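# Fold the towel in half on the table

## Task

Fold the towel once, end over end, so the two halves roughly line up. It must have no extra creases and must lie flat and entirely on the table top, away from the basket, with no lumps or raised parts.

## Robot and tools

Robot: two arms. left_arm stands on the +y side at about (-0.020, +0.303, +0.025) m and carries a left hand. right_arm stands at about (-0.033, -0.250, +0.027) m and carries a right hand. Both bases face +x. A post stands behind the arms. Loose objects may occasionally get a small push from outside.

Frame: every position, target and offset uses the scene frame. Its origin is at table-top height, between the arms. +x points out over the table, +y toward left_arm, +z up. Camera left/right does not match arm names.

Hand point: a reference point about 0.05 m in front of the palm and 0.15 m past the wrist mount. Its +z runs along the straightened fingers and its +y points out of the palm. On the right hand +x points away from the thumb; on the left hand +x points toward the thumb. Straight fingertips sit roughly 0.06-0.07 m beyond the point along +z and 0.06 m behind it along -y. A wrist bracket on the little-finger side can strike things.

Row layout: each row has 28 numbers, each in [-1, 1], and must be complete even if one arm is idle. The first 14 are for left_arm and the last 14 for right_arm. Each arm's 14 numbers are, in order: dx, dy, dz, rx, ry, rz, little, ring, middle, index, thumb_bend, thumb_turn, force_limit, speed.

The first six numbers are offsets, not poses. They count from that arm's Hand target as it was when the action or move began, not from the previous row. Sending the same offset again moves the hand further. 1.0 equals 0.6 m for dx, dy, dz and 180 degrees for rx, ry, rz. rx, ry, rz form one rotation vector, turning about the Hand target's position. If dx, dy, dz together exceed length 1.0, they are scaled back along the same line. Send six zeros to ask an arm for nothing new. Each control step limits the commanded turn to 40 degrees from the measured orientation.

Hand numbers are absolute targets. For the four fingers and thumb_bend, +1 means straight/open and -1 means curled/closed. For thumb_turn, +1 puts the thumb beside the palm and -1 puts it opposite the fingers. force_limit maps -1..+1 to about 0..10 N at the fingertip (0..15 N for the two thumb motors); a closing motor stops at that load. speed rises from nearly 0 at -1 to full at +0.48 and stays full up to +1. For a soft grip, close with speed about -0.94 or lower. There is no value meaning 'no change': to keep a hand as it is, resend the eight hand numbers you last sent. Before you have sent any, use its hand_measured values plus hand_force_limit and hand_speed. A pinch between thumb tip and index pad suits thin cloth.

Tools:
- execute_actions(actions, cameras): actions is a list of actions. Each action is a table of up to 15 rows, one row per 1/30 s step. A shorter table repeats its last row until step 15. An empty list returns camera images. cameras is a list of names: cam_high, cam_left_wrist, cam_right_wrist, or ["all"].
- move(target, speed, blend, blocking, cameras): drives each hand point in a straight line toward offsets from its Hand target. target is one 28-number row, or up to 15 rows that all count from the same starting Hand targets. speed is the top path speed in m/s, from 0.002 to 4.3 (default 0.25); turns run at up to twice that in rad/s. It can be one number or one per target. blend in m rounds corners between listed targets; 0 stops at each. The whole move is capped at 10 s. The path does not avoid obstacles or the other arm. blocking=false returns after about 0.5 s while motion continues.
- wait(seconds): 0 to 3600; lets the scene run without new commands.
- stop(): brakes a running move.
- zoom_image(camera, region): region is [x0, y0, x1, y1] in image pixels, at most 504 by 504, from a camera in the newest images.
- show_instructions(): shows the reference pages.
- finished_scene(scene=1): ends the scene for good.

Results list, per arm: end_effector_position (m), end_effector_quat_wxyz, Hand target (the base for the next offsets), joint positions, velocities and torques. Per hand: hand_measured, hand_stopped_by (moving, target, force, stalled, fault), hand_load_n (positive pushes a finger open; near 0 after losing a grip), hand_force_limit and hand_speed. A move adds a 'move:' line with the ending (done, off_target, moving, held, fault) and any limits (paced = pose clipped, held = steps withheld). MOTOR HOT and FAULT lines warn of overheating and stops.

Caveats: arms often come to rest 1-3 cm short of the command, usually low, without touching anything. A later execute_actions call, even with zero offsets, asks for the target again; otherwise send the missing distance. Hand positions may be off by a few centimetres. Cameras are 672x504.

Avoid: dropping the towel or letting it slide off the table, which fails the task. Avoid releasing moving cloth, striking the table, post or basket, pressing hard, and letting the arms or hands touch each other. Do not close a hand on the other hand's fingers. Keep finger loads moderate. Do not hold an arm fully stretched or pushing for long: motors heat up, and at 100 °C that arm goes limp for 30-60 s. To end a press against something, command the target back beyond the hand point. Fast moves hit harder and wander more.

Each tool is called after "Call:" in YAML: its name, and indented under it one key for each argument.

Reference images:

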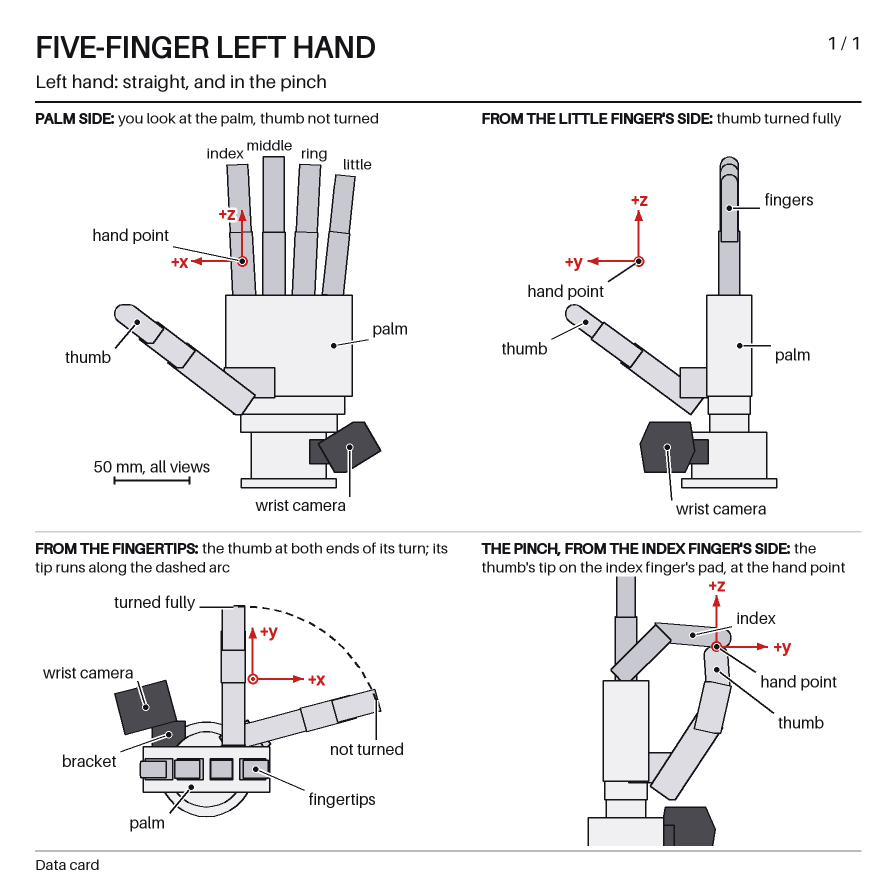

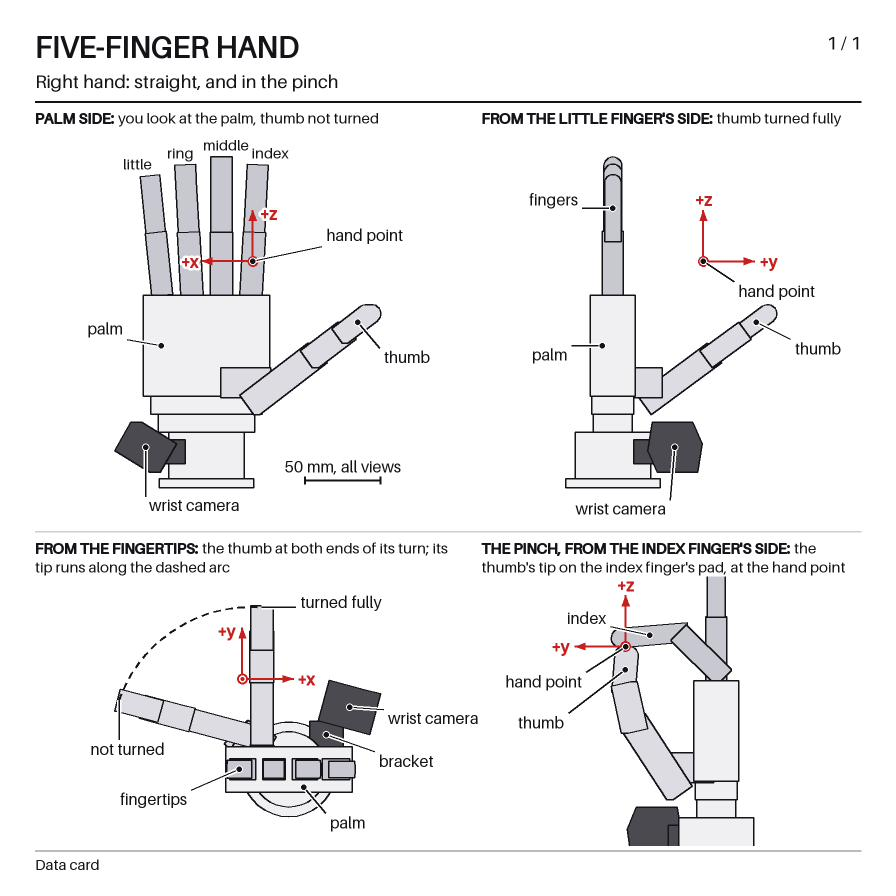

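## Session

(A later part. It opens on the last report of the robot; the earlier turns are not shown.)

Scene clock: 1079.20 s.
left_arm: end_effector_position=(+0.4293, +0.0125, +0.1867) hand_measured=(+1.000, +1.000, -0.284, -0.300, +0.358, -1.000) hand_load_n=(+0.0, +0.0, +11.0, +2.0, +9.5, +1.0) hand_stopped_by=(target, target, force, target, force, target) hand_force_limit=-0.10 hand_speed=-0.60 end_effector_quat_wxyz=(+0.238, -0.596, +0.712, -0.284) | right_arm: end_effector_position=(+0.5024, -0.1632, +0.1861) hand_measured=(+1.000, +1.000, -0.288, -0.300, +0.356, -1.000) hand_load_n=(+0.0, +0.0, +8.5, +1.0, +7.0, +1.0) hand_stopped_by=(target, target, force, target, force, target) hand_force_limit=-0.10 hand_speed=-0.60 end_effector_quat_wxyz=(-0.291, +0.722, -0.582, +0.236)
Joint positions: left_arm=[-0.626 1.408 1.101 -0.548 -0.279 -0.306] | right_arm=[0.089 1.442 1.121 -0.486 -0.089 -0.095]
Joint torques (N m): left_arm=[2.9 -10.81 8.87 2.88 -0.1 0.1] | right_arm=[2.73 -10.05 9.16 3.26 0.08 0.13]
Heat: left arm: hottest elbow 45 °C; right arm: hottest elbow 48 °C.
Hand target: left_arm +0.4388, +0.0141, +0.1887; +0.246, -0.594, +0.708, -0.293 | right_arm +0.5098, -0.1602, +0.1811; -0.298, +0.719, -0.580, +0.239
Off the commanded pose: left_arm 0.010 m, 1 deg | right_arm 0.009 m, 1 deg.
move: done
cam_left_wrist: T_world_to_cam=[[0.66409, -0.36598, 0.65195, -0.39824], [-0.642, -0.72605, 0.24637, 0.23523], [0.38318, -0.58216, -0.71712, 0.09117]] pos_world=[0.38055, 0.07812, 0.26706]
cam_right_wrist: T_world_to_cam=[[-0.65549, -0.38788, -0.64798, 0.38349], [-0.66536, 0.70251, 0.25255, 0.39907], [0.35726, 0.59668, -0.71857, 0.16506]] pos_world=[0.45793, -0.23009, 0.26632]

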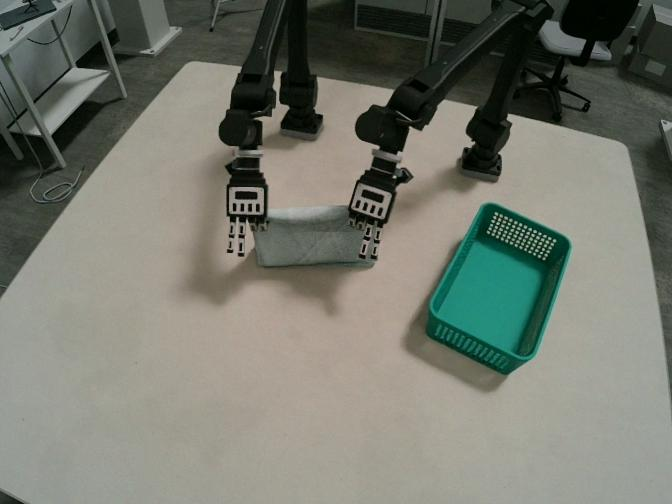

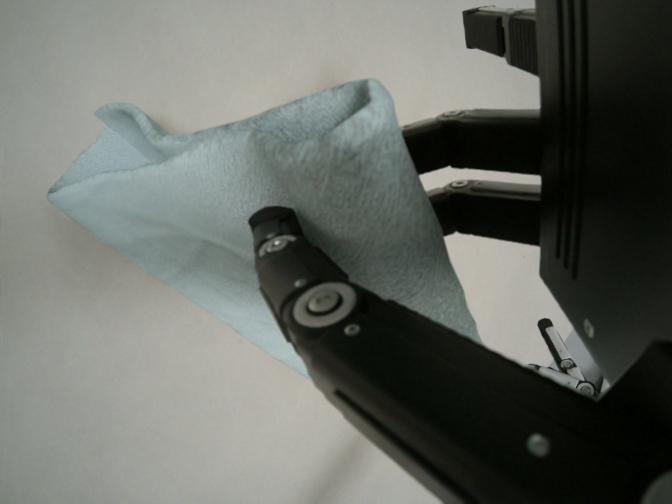

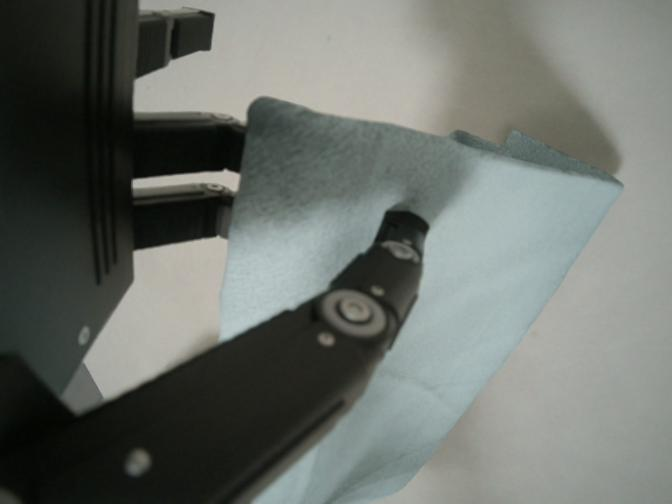

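Call:
move:
  target:
    - [0.036,0.009,0.025,0,0,0,1,1,-0.3,-0.3,0.0,-1,-0.1,-0.6, -0.018,-0.004,0.014,0,0,0,1,1,-0.3,-0.3,0.0,-1,-0.1,-0.6]
    - [0.036,0.009,-0.035,0,0,0,1,1,-0.3,-0.3,0.0,-1,-0.1,-0.6, -0.018,-0.004,-0.025,0,0,0,1,1,-0.3,-0.3,0.0,-1,-0.1,-0.6]
  speed: 0.1
  cameras: ["all"]

Call:
zoom_image:
  camera: "cam_high"
  region: [240, 160, 410, 280]

Scene clock: 1121.73 s.
left_arm: end_effector_position=(+0.4517, +0.0175, +0.1690) hand_measured=(+1.000, +1.000, -0.284, -0.300, +0.358, -1.000) hand_load_n=(+0.0, +0.0, +11.0, +2.0, +9.5, +1.0) hand_stopped_by=(target, target, force, target, force, target) hand_force_limit=-0.10 hand_speed=-0.60 end_effector_quat_wxyz=(+0.238, -0.598, +0.709, -0.287) | right_arm: end_effector_position=(+0.4925, -0.1641, +0.1672) hand_measured=(+1.000, +1.000, -0.288, -0.300, +0.356, -1.000) hand_load_n=(+0.0, +0.0, +8.0, +1.0, +7.0, +1.0) hand_stopped_by=(target, target, force, target, force, target) hand_force_limit=-0.10 hand_speed=-0.60 end_effector_quat_wxyz=(-0.289, +0.723, -0.583, +0.233)
Joint positions: left_arm=[-0.589 1.461 1.104 -0.485 -0.254 -0.283] | right_arm=[0.089 1.438 1.067 -0.444 -0.089 -0.095]
Joint torques (N m): left_arm=[2.61 -11.52 8.53 2.97 -0.1 0.13] | right_arm=[2.49 -10.7 8.79 3.23 0 0.11]
Heat: left arm: hottest elbow 41 °C; right arm: hottest elbow 46 °C.
Hand target: left_arm +0.4604, +0.0195, +0.1678; +0.246, -0.594, +0.708, -0.294 | right_arm +0.4988, -0.1626, +0.1659; -0.298, +0.720, -0.580, +0.239
Off the commanded pose: left_arm 0.009 m, 1 deg | right_arm 0.007 m, 1 deg.
move: done
cam_left_wrist: T_world_to_cam=[[0.66309, -0.35874, 0.65697, -0.40036], [-0.63992, -0.72701, 0.2489, 0.25617], [0.38834, -0.58545, -0.71164, 0.06969]] pos_world=[0.40235, 0.08342, 0.24886]
cam_right_wrist: T_world_to_cam=[[-0.66076, -0.38832, -0.64234, 0.36603], [-0.66326, 0.70271, 0.25746, 0.39598], [0.3514, 0.59616, -0.72188, 0.15896]] pos_world=[0.44864, -0.23089, 0.24791]

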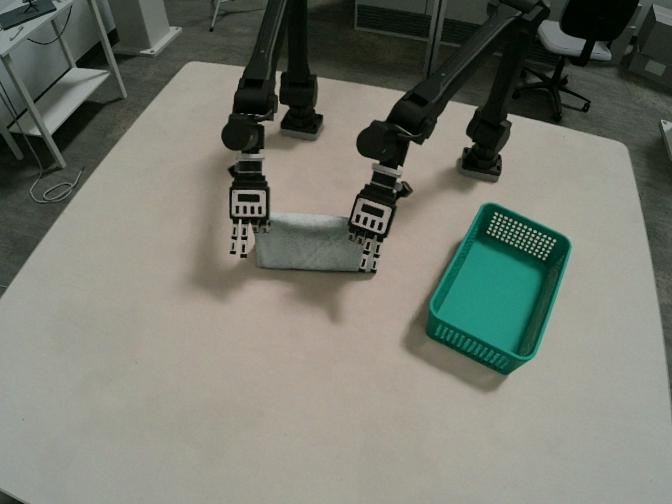

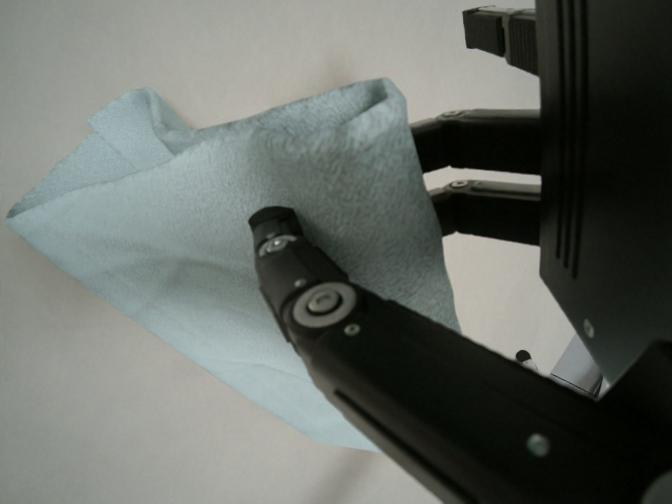

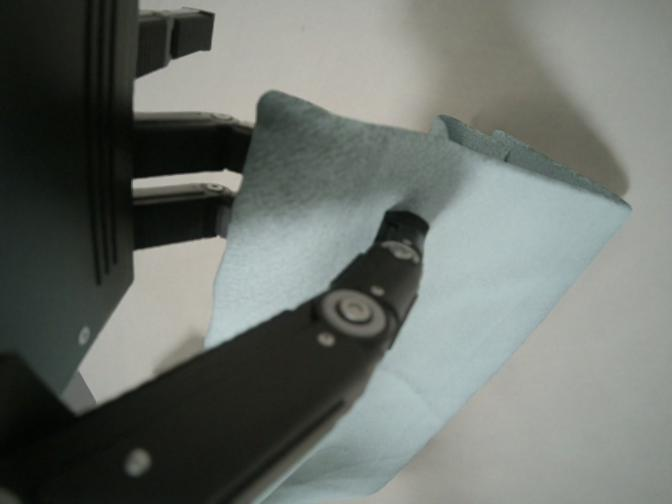

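Scaled by 2.965 from the camera's image (finer frame: 960x720).

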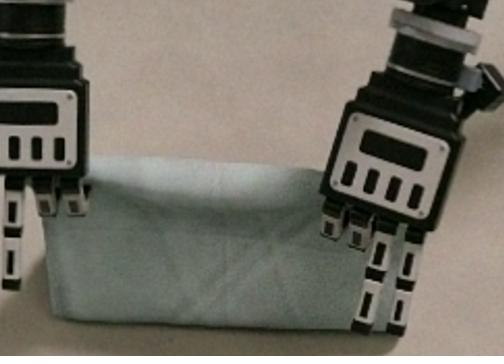

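Call:
move:
  target:
    - [0,0,0.04,0,0,0,1,1,-0.3,-0.3,0.0,-1,-0.1,-0.6, 0,0,0.03,0,0,0,1,1,-0.3,-0.3,0.0,-1,-0.1,-0.6]
    - [-0.036,-0.009,0.04,0,0,0,1,1,-0.3,-0.3,0.0,-1,-0.1,-0.6, -0.022,-0.005,0.03,0,0,0,1,1,-0.3,-0.3,0.0,-1,-0.1,-0.6]
    - [-0.036,-0.009,-0.005,0,0,0,1,1,-0.3,-0.3,0.0,-1,-0.1,-0.6, -0.022,-0.005,-0.005,0,0,0,1,1,-0.3,-0.3,0.0,-1,-0.1,-0.6]
  speed: 0.1
  cameras: ["all"]

Call:
zoom_image:
  camera: "cam_high"
  region: [240, 160, 410, 280]

Scene clock: 1155.53 s.
left_arm: end_effector_position=(+0.4343, +0.0203, +0.1650) hand_measured=(+1.000, +1.000, -0.284, -0.300, +0.358, -1.000) hand_load_n=(+0.0, +0.0, +11.0, +2.0, +9.5, +1.0) hand_stopped_by=(target, target, force, target, force, target) hand_force_limit=-0.10 hand_speed=-0.60 end_effector_quat_wxyz=(+0.240, -0.595, +0.712, -0.284) | right_arm: end_effector_position=(+0.4780, -0.1638, +0.1666) hand_measured=(+1.000, +1.000, -0.288, -0.300, +0.356, -1.000) hand_load_n=(+0.0, +0.0, +8.5, +1.0, +7.5, +1.0) hand_stopped_by=(target, target, force, target, force, target) hand_force_limit=-0.10 hand_speed=-0.60 end_effector_quat_wxyz=(-0.293, +0.723, -0.581, +0.232)
Joint positions: left_arm=[-0.607 1.426 1.059 -0.482 -0.27 -0.287] | right_arm=[0.089 1.4 1.025 -0.435 -0.097 -0.095]
Joint torques (N m): left_arm=[1.73 -10.7 8.5 3.03 -0.44 -0.1] | right_arm=[2.08 -9.47 8.94 3.25 -0.04 0.08]
Heat: left arm: hottest elbow 41 °C; right arm: hottest elbow 45 °C.
Hand target: left_arm +0.4388, +0.0141, +0.1648; +0.246, -0.594, +0.708, -0.294 | right_arm +0.4858, -0.1656, +0.1631; -0.298, +0.719, -0.580, +0.239
Off the commanded pose: left_arm 0.008 m, 1 deg | right_arm 0.009 m, 1 deg.
move: done
cam_left_wrist: T_world_to_cam=[[0.66209, -0.3687, 0.65245, -0.38365], [-0.64294, -0.72677, 0.24175, 0.25058], [0.38505, -0.57955, -0.71824, 0.07758]] pos_world=[0.38525, 0.08562, 0.24546]
cam_right_wrist: T_world_to_cam=[[-0.65624, -0.38799, -0.64716, 0.35489], [-0.66796, 0.69765, 0.25908, 0.38749], [0.35097, 0.60229, -0.71698, 0.16379]] pos_world=[0.43423, -0.23129, 0.24671]

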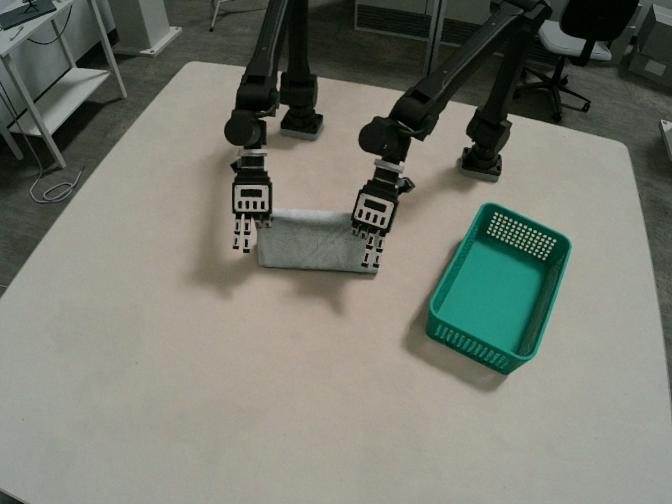

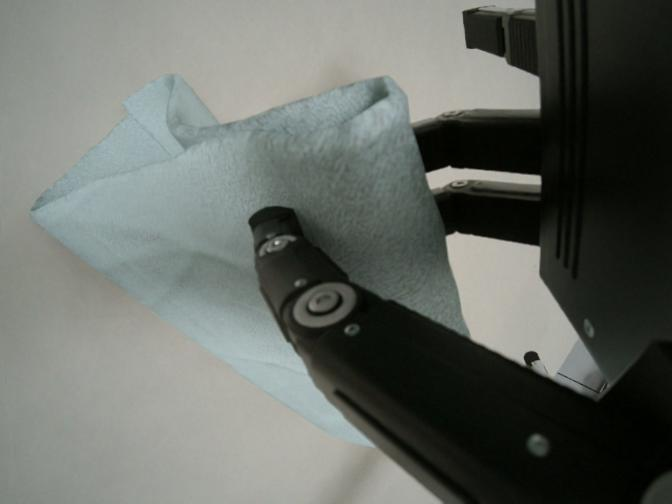

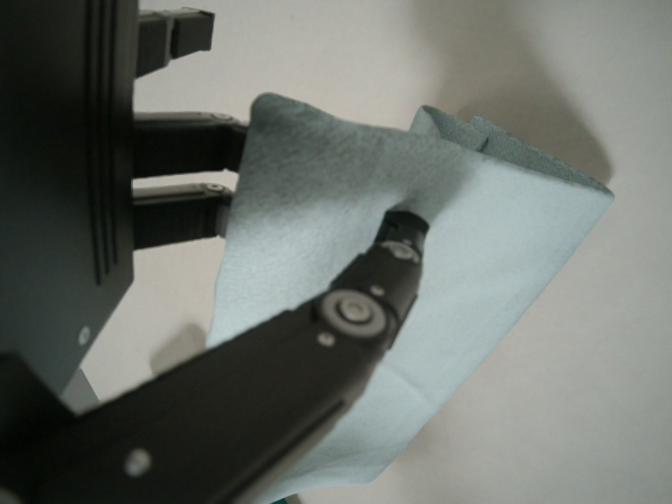

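Scaled by 2.965 from the camera's image (finer frame: 960x720).

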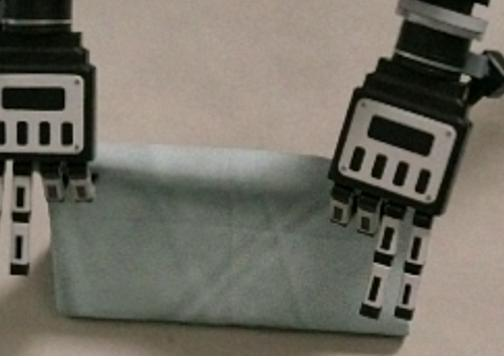

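Call:
move:
  target:
    - [-0.049,-0.012,-0.042,0,0,0,1,1,-0.3,-0.3,0.0,-1,-0.1,-0.6, -0.04,-0.01,-0.036,0,0,0,1,1,-0.3,-0.3,0.0,-1,-0.1,-0.6]
    - [-0.13,-0.031,-0.1,0,0,0,1,1,-0.3,-0.3,0.0,-1,-0.1,-0.6, -0.105,-0.025,-0.094,0,0,0,1,1,-0.3,-0.3,0.0,-1,-0.1,-0.6]
    - [-0.194,-0.047,-0.158,0,0,0,1,1,-0.3,-0.3,0.0,-1,-0.1,-0.6, -0.162,-0.039,-0.153,0,0,0,1,1,-0.3,-0.3,0.0,-1,-0.1,-0.6]
  speed: 0.1
  blend: [0.01,0.01,0]
  cameras: ["all"]

Call:
zoom_image:
  camera: "cam_high"
  region: [240, 160, 410, 280]

Scene clock: 1193.27 s.
left_arm: end_effector_position=(+0.3197, -0.0069, +0.0664) hand_measured=(+1.000, +1.000, -0.284, -0.300, +0.358, -1.000) hand_load_n=(+0.0, +0.0, +11.0, +1.5, +9.5, +1.0) hand_stopped_by=(target, target, force, target, force, target) hand_force_limit=-0.10 hand_speed=-0.60 end_effector_quat_wxyz=(+0.244, -0.591, +0.717, -0.278) | right_arm: end_effector_position=(+0.3803, -0.1851, +0.0631) hand_measured=(+1.000, +1.000, -0.288, -0.300, +0.356, -1.000) hand_load_n=(+0.0, +0.0, +8.5, +1.0, +7.0, +1.0) hand_stopped_by=(target, target, force, target, force, target) hand_force_limit=-0.10 hand_speed=-0.60 end_effector_quat_wxyz=(-0.285, +0.721, -0.592, +0.221)
Joint positions: left_arm=[-0.842 1.393 0.742 -0.272 -0.425 -0.468] | right_arm=[0.048 1.308 0.632 -0.165 -0.121 -0.107]
Joint torques (N m): left_arm=[1.26 -8.94 7.25 2.81 -0.53 -0.11] | right_arm=[1.67 -8.23 7.65 3.21 -0.14 -0.13]
Heat: left arm: hottest elbow 40 °C; right arm: hottest elbow 45 °C.
Hand target: left_arm +0.3224, -0.0140, +0.0699; +0.246, -0.594, +0.708, -0.293 | right_arm +0.3885, -0.1891, +0.0711; -0.298, +0.720, -0.580, +0.239
Off the commanded pose: left_arm 0.009 m, 2 deg | right_arm 0.012 m, 3 deg.
move: off_target (right_arm)
cam_left_wrist: T_world_to_cam=[[0.66093, -0.38359, 0.645, -0.25272], [-0.64697, -0.72678, 0.23072, 0.18292], [0.38027, -0.56978, -0.72852, 0.03742]] pos_world=[0.27115, 0.05732, 0.14806]
cam_right_wrist: T_world_to_cam=[[-0.68062, -0.3728, -0.63069, 0.22654], [-0.64941, 0.7055, 0.2838, 0.35678], [0.33915, 0.60274, -0.72228, 0.14161]] pos_world=[0.33786, -0.2526, 0.14391]

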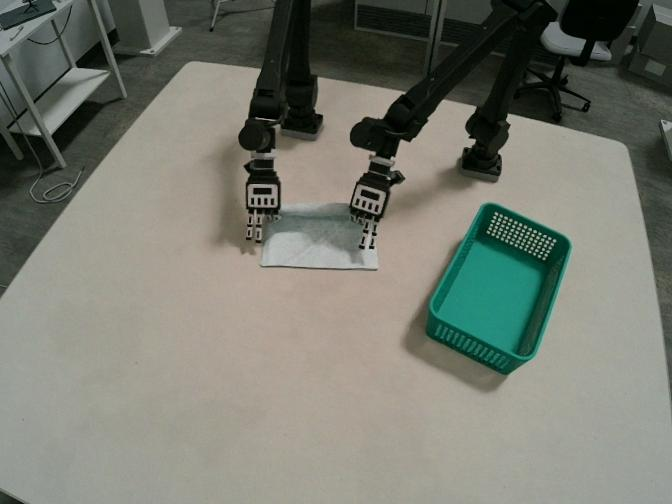

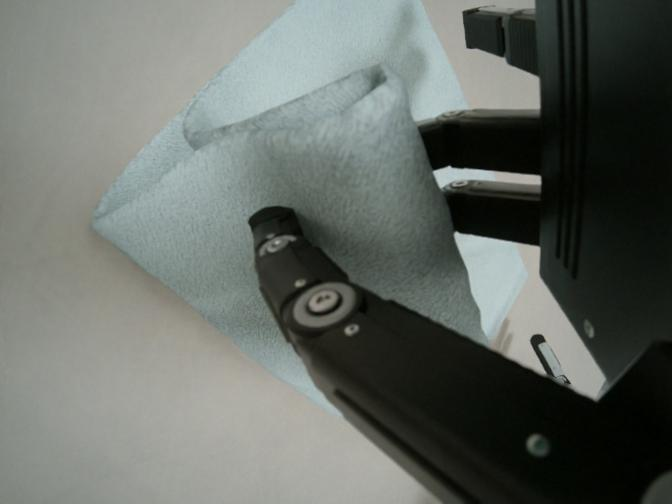

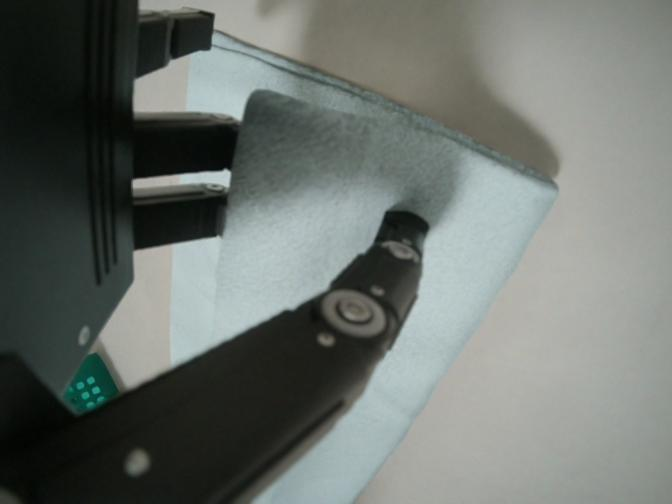

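Scaled by 2.965 from the camera's image (finer frame: 960x720).

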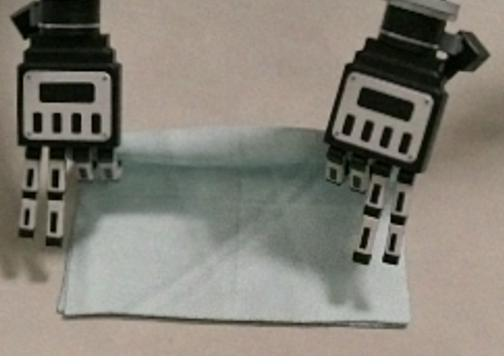

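Call:
move:
  target: [-0.034,-0.008,-0.035,0,0,0,1,1,-0.3,-0.3,0.0,-1,-0.1,-0.6, -0.022,-0.006,-0.02,0,0,0,1,1,-0.3,-0.3,0.0,-1,-0.1,-0.6]
  speed: 0.06
  cameras: ["all"]

Call:
zoom_image:
  camera: "cam_high"
  region: [240, 160, 410, 280]

Scene clock: 1213.10 s.
left_arm: end_effector_position=(+0.3012, -0.0137, +0.0514) hand_measured=(+1.000, +1.000, -0.284, -0.300, +0.358, -1.000) hand_load_n=(+0.0, +0.0, +11.0, +2.0, +10.0, +1.0) hand_stopped_by=(target, target, force, target, force, target) hand_force_limit=-0.10 hand_speed=-0.60 end_effector_quat_wxyz=(+0.244, -0.593, +0.712, -0.285) | right_arm: end_effector_position=(+0.3682, -0.1883, +0.0524) hand_measured=(+1.000, +1.000, -0.288, -0.300, +0.356, -1.000) hand_load_n=(+0.0, +0.0, +8.5, +1.0, +7.0, +1.0) hand_stopped_by=(target, target, force, target, force, target) hand_force_limit=-0.10 hand_speed=-0.60 end_effector_quat_wxyz=(-0.287, +0.721, -0.591, +0.222)
Joint positions: left_arm=[-0.893 1.401 0.695 -0.221 -0.457 -0.517] | right_arm=[0.039 1.298 0.586 -0.127 -0.129 -0.114]
Joint torques (N m): left_arm=[1.79 -7.88 6.97 2.65 -0.56 -0.1] | right_arm=[1.67 -7.82 7.28 3.19 -0.14 -0.14]
Heat: left arm: hottest elbow 40 °C; right arm: hottest elbow 44 °C.
Hand target: left_arm +0.3021, -0.0189, +0.0491; +0.246, -0.594, +0.707, -0.294 | right_arm +0.3754, -0.1925, +0.0593; -0.298, +0.720, -0.580, +0.239
Off the commanded pose: left_arm 0.006 m, 1 deg | right_arm 0.011 m, 3 deg.
move: off_target (right_arm)
cam_left_wrist: T_world_to_cam=[[0.65566, -0.37203, 0.65704, -0.23247], [-0.64616, -0.72664, 0.23337, 0.16915], [0.39061, -0.57757, -0.71682, 0.02579]] pos_world=[0.25165, 0.05132, 0.13176]
cam_right_wrist: T_world_to_cam=[[-0.67889, -0.37202, -0.63302, 0.20995], [-0.65044, 0.7047, 0.28342, 0.35442], [0.34065, 0.60415, -0.72039, 0.13945]] pos_world=[0.32556, -0.2559, 0.13291]

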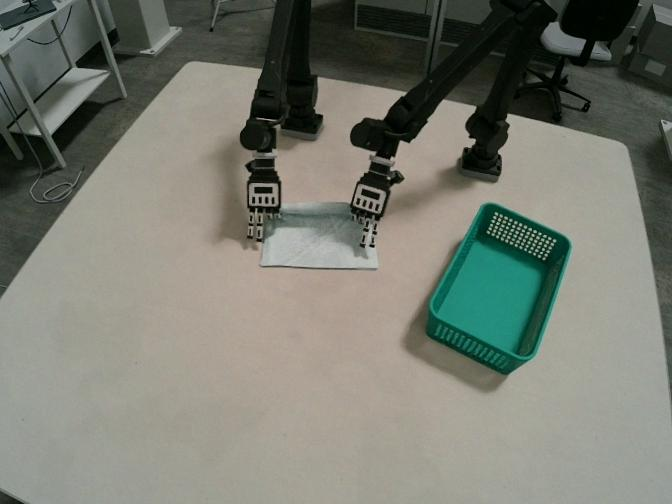

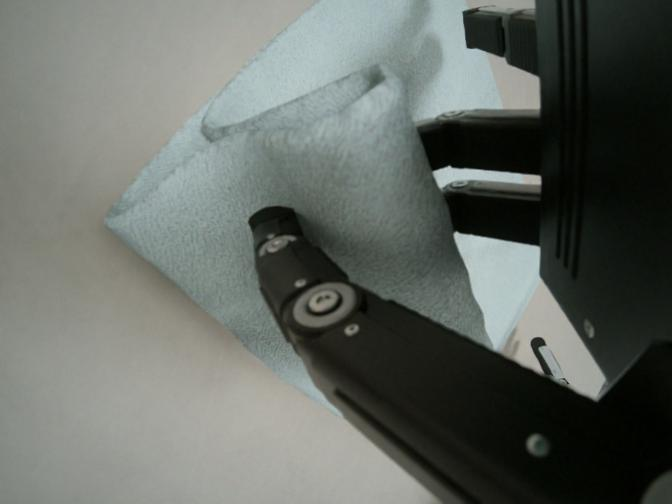

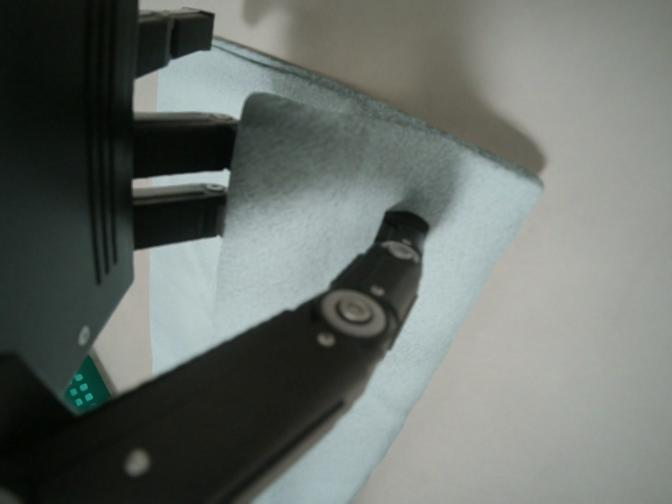

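Scaled by 2.965 from the camera's image (finer frame: 960x720).

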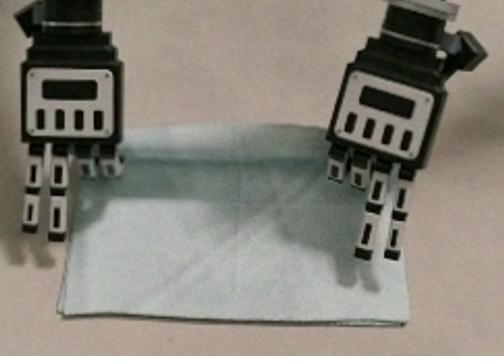

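Call:
move:
  target:
    - [0,0,-0.012,0,0,0,1,1,-0.3,-0.3,0.0,-1,-0.1,-0.6, 0,0,0.0,0,0,0,1,1,-0.3,-0.3,0.0,-1,-0.1,-0.6]
    - [0,0,-0.012,0,0,0,1,1,0.5,0.5,1.0,-1,-0.1,-0.5, 0,0,0.0,0,0,0,1,1,0.5,0.5,1.0,-1,-0.1,-0.5]
  speed: 0.06
  cameras: ["all"]

Call:
zoom_image:
  camera: "cam_high"
  region: [240, 160, 410, 280]

Scene clock: 1228.10 s.
left_arm: end_effector_position=(+0.3024, -0.0142, +0.0446) hand_measured=(+1.000, +1.000, +0.500, +0.500, +1.000, -1.000) hand_load_n=(+0.0, -0.5, -0.5, -0.5, +0.5, +0.0) hand_stopped_by=(target, target, target, target, target, target) hand_force_limit=-0.10 hand_speed=-0.50 end_effector_quat_wxyz=(+0.245, -0.594, +0.710, -0.287) | right_arm: end_effector_position=(+0.3694, -0.1898, +0.0547) hand_measured=(+1.000, +1.000, +0.500, +0.500, +1.000, -1.000) hand_load_n=(+0.0, +0.0, -0.5, +0.0, +0.0, +0.0) hand_stopped_by=(target, target, target, target, target, target) hand_force_limit=-0.10 hand_speed=-0.50 end_effector_quat_wxyz=(-0.288, +0.720, -0.590, +0.225)
Joint positions: left_arm=[-0.893 1.418 0.687 -0.192 -0.46 -0.52] | right_arm=[0.036 1.292 0.586 -0.125 -0.129 -0.117]
Joint torques (N m): left_arm=[1.26 -8.12 6.83 2.54 -0.44 -0.11] | right_arm=[1.9 -7.24 7.34 3.12 -0.16 -0.11]
Heat: left arm: hottest elbow 39 °C; right arm: hottest elbow 44 °C.
Hand target: left_arm +0.3020, -0.0188, +0.0418; +0.246, -0.594, +0.708, -0.294 | right_arm +0.3753, -0.1926, +0.0592; -0.298, +0.720, -0.580, +0.239
Off the commanded pose: left_arm 0.005 m, 1 deg | right_arm 0.008 m, 2 deg.
move: done; target 2's new numbers were sent with right_arm's hand 0.011 m and 3 deg from that target
cam_left_wrist: T_world_to_cam=[[0.6546, -0.36724, 0.66078, -0.22866], [-0.64414, -0.72847, 0.23326, 0.17046], [0.3957, -0.57833, -0.71341, 0.01853]] pos_world=[0.25215, 0.05092, 0.12455]
cam_right_wrist: T_world_to_cam=[[-0.67446, -0.37235, -0.63754, 0.21024], [-0.65174, 0.70599, 0.27716, 0.35671], [0.34689, 0.60244, -0.71884, 0.13903]] pos_world=[0.32605, -0.2573, 0.13511]

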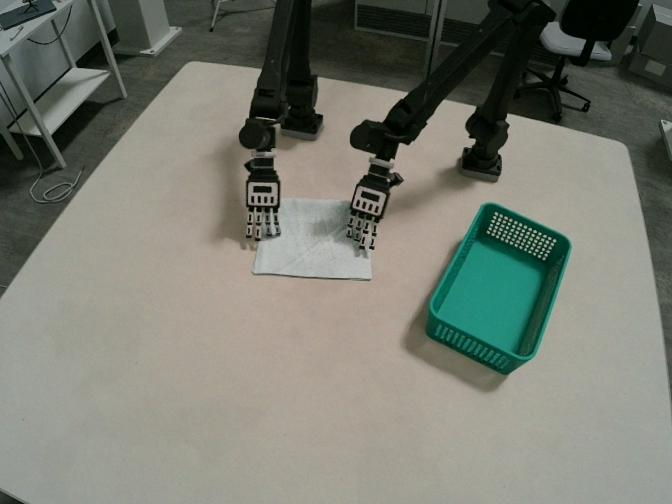

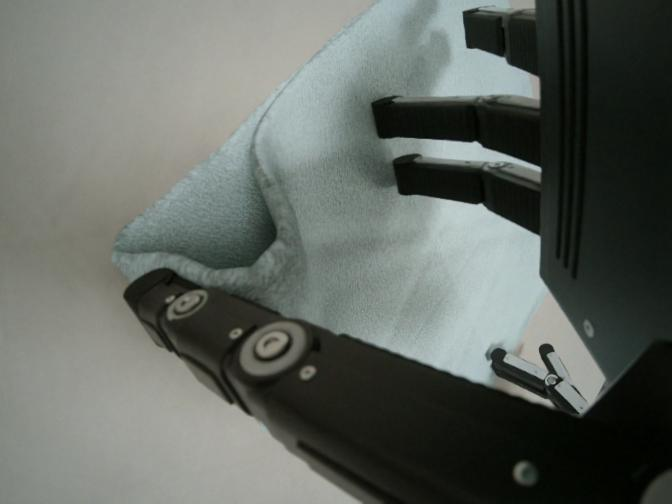

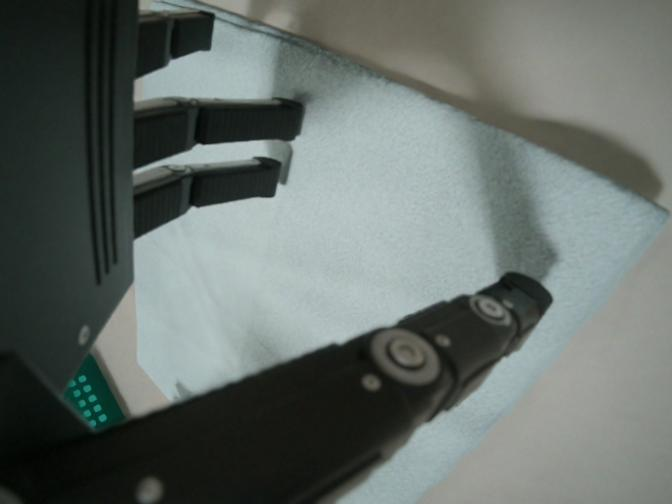

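Scaled by 2.965 from the camera's image (finer frame: 960x720).

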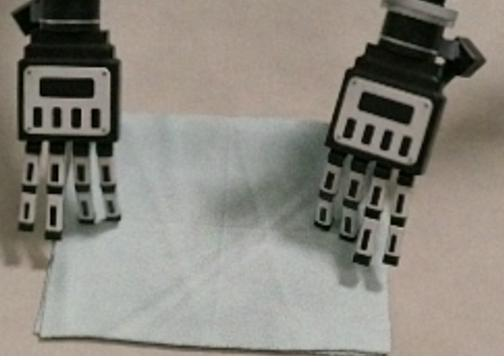

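Call:
move:
  target: [-0.03,0.05,0.2,0,0,0,1,1,0.5,0.5,1.0,-1,-0.1,-0.5, -0.03,-0.05,0.2,0,0,0,1,1,0.5,0.5,1.0,-1,-0.1,-0.5]
  speed: 0.15
  cameras: ["all"]

Call:
zoom_image:
  camera: "cam_high"
  region: [240, 160, 410, 300]

Scene clock: 1237.00 s.
left_arm: end_effector_position=(+0.2732, +0.0179, +0.1454) hand_measured=(+1.000, +1.000, +0.500, +0.500, +1.000, -1.000) hand_load_n=(+0.0, +0.0, +0.0, +0.0, +0.0, +0.0) hand_stopped_by=(target, target, target, target, target, target) hand_force_limit=-0.10 hand_speed=-0.50 end_effector_quat_wxyz=(+0.243, -0.594, +0.713, -0.283) | right_arm: end_effector_position=(+0.3465, -0.2188, +0.1611) hand_measured=(+1.000, +1.000, +0.500, +0.500, +1.000, -1.000) hand_load_n=(+0.0, +0.0, +0.5, +0.0, +0.0, +0.0) hand_stopped_by=(target, target, target, target, target, target) hand_force_limit=-0.10 hand_speed=-0.50 end_effector_quat_wxyz=(-0.290, +0.718, -0.590, +0.226)
Joint positions: left_arm=[-0.893 1.122 0.749 -0.56 -0.455 -0.52] | right_arm=[-0.06 1.038 0.719 -0.519 -0.195 -0.186]
Joint torques (N m): left_arm=[2.55 -5.54 11.44 1.09 -0.21 0.06] | right_arm=[1.85 -4.78 12.25 1.17 -0.26 -0.11]
Heat: left arm: hottest elbow 39 °C; right arm: hottest elbow 43 °C.
Hand target: left_arm +0.2841, +0.0111, +0.1618; +0.246, -0.594, +0.708, -0.294 | right_arm +0.3573, -0.2226, +0.1792; -0.298, +0.720, -0.580, +0.239
Off the commanded pose: left_arm 0.021 m, 1 deg | right_arm 0.021 m, 2 deg.
move: off_target (left_arm, right_arm)
cam_left_wrist: T_world_to_cam=[[0.65939, -0.37198, 0.65333, -0.26449], [-0.64405, -0.72779, 0.23564, 0.15117], [0.38783, -0.57616, -0.71947, 0.12355]] pos_world=[0.22385, 0.08282, 0.22606]
cam_right_wrist: T_world_to_cam=[[-0.67192, -0.36971, -0.64175, 0.25221], [-0.6523, 0.70578, 0.27637, 0.33302], [0.35076, 0.60431, -0.71539, 0.2393]] pos_world=[0.30275, -0.28641, 0.24101]

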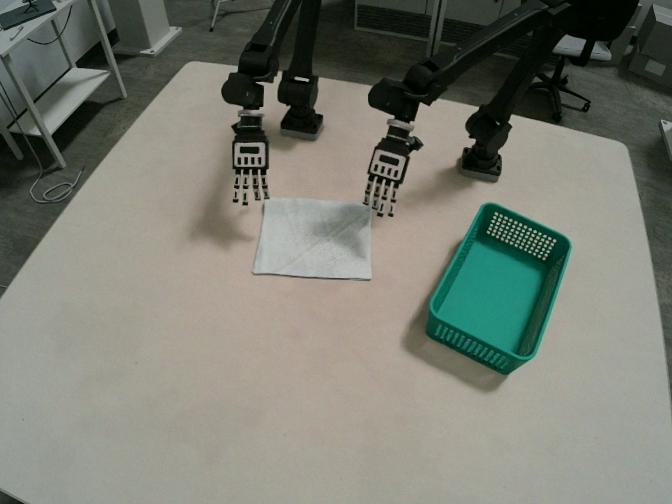

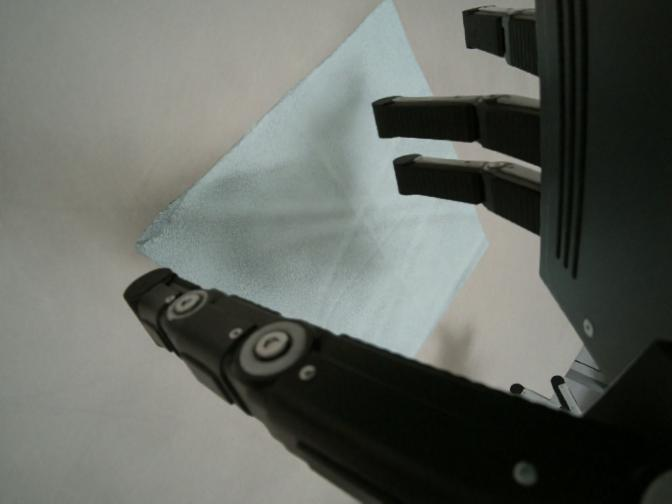

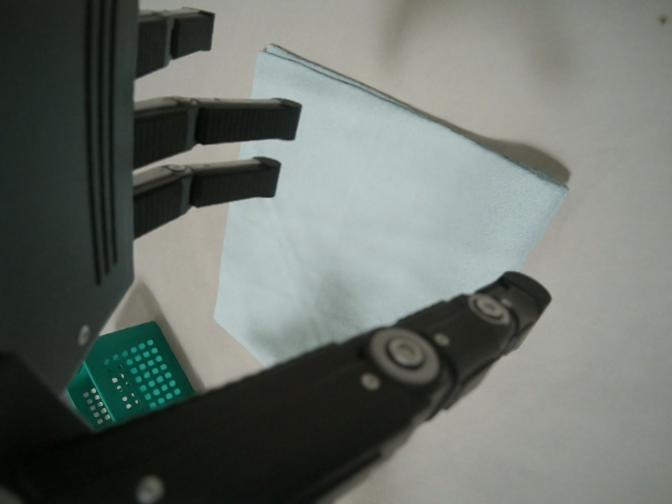

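Scaled by 2.965 from the camera's image (finer frame: 960x720).

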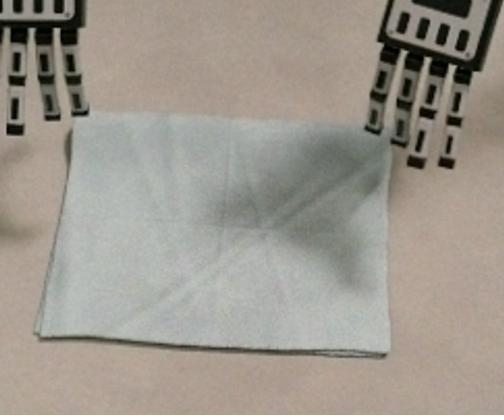

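Call:
zoom_image:
  camera: "cam_left_wrist"
  region: [110, 100, 410, 360]

Call:
zoom_image:
  camera: "cam_right_wrist"
  region: [220, 20, 600, 300]

Scaled by 1.680 from the camera's image (finer frame: 960x720).

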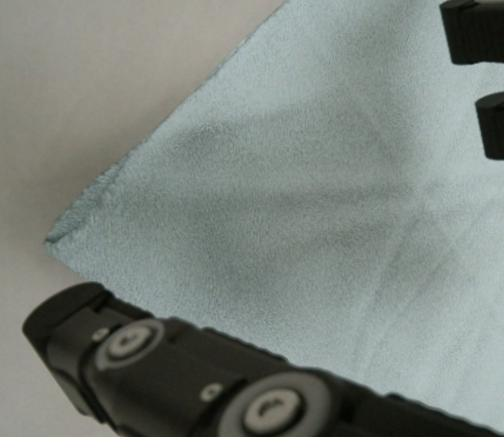

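Scaled by 1.326 from the camera's image (finer frame: 960x720).

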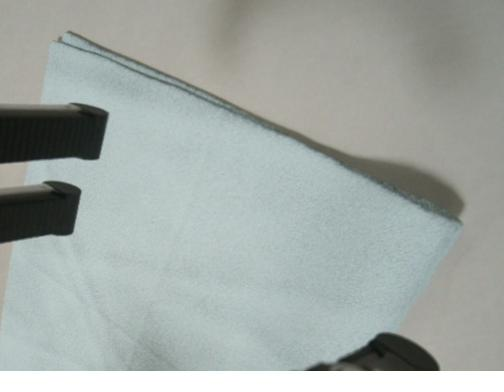

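Call:
move:
  target: [-0.15,0.1,0.05,0,0,0,1,1,0.5,0.5,1.0,-1,-0.1,-0.5, -0.12,-0.02,0.05,0,0,0,1,1,0.5,0.5,1.0,-1,-0.1,-0.5]
  speed: 0.2
  cameras: ["all"]

Call:
zoom_image:
  camera: "cam_high"
  region: [240, 180, 400, 300]

Scene clock: 1295.80 s.
left_arm: end_effector_position=(+0.1966, +0.0717, +0.1951) hand_measured=(+1.000, +1.000, +0.500, +0.500, +1.000, -1.000) hand_load_n=(+0.0, +0.0, +0.0, +0.0, +0.0, +0.0) hand_stopped_by=(target, target, target, target, target, target) hand_force_limit=-0.10 hand_speed=-0.50 end_effector_quat_wxyz=(+0.246, -0.591, +0.708, -0.297) | right_arm: end_effector_position=(+0.2894, -0.2325, +0.2133) hand_measured=(+1.000, +1.000, +0.500, +0.500, +1.000, -1.000) hand_load_n=(+0.0, +0.0, +0.0, +0.0, +0.0, +0.0) hand_stopped_by=(target, target, target, target, target, target) hand_force_limit=-0.10 hand_speed=-0.50 end_effector_quat_wxyz=(-0.302, +0.714, -0.583, +0.242)
Joint positions: left_arm=[-0.996 0.778 0.685 -0.852 -0.52 -0.606] | right_arm=[-0.133 0.795 0.718 -0.729 -0.246 -0.241]
Joint torques (N m): left_arm=[1.55 -0.67 8.96 1.09 -0.6 -0.12] | right_arm=[1.79 -1.73 9.29 1.24 -0.29 -0.12]
Heat: left arm: hottest elbow 42 °C; right arm: hottest elbow 47 °C.
Hand target: left_arm +0.1941, +0.0711, +0.1918; +0.246, -0.594, +0.707, -0.294 | right_arm +0.2853, -0.2346, +0.2092; -0.298, +0.720, -0.580, +0.239
Off the commanded pose: left_arm 0.004 m, 1 deg | right_arm 0.006 m, 1 deg.
move: done
cam_left_wrist: T_world_to_cam=[[0.64237, -0.36255, 0.67522, -0.22808], [-0.65253, -0.72081, 0.23376, 0.13084], [0.40196, -0.59076, -0.6996, 0.2143]] pos_world=[0.14575, 0.13822, 0.27334]
cam_right_wrist: T_world_to_cam=[[-0.64343, -0.37312, -0.66841, 0.23898], [-0.66428, 0.70609, 0.2453, 0.30112], [0.38044, 0.60184, -0.70218, 0.29302]] pos_world=[0.24232, -0.2998, 0.29163]

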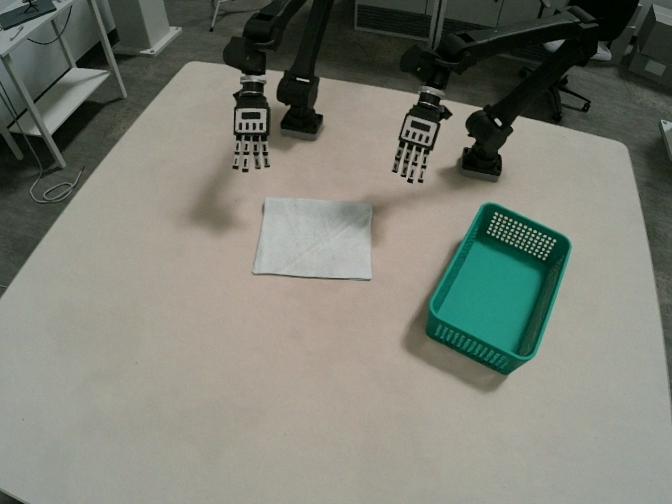

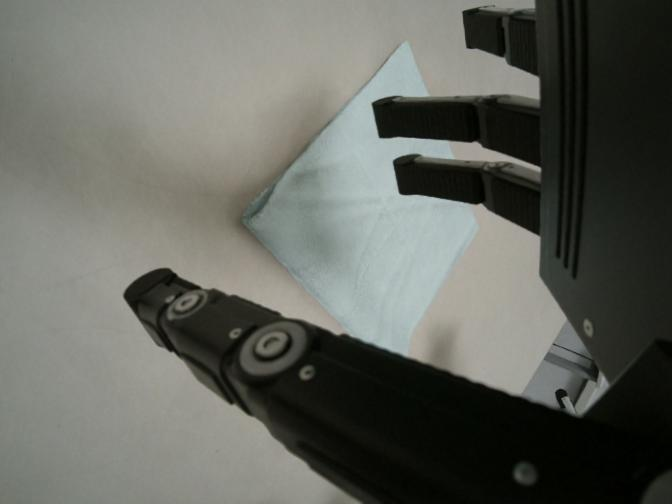

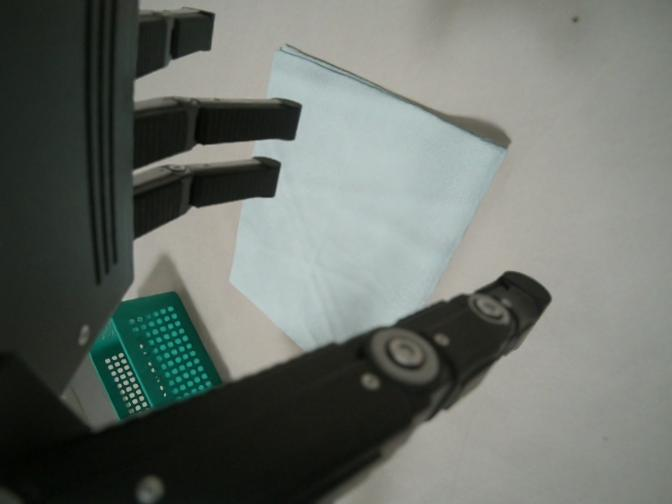

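Scaled by 3.150 from the camera's image (finer frame: 960x720).

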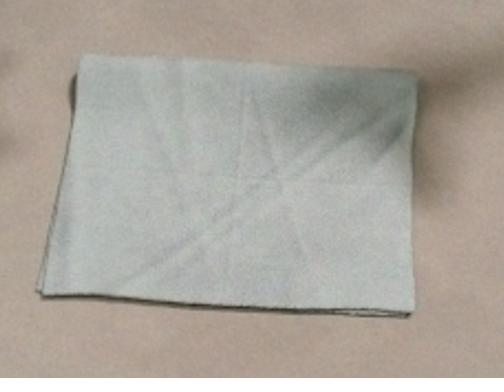

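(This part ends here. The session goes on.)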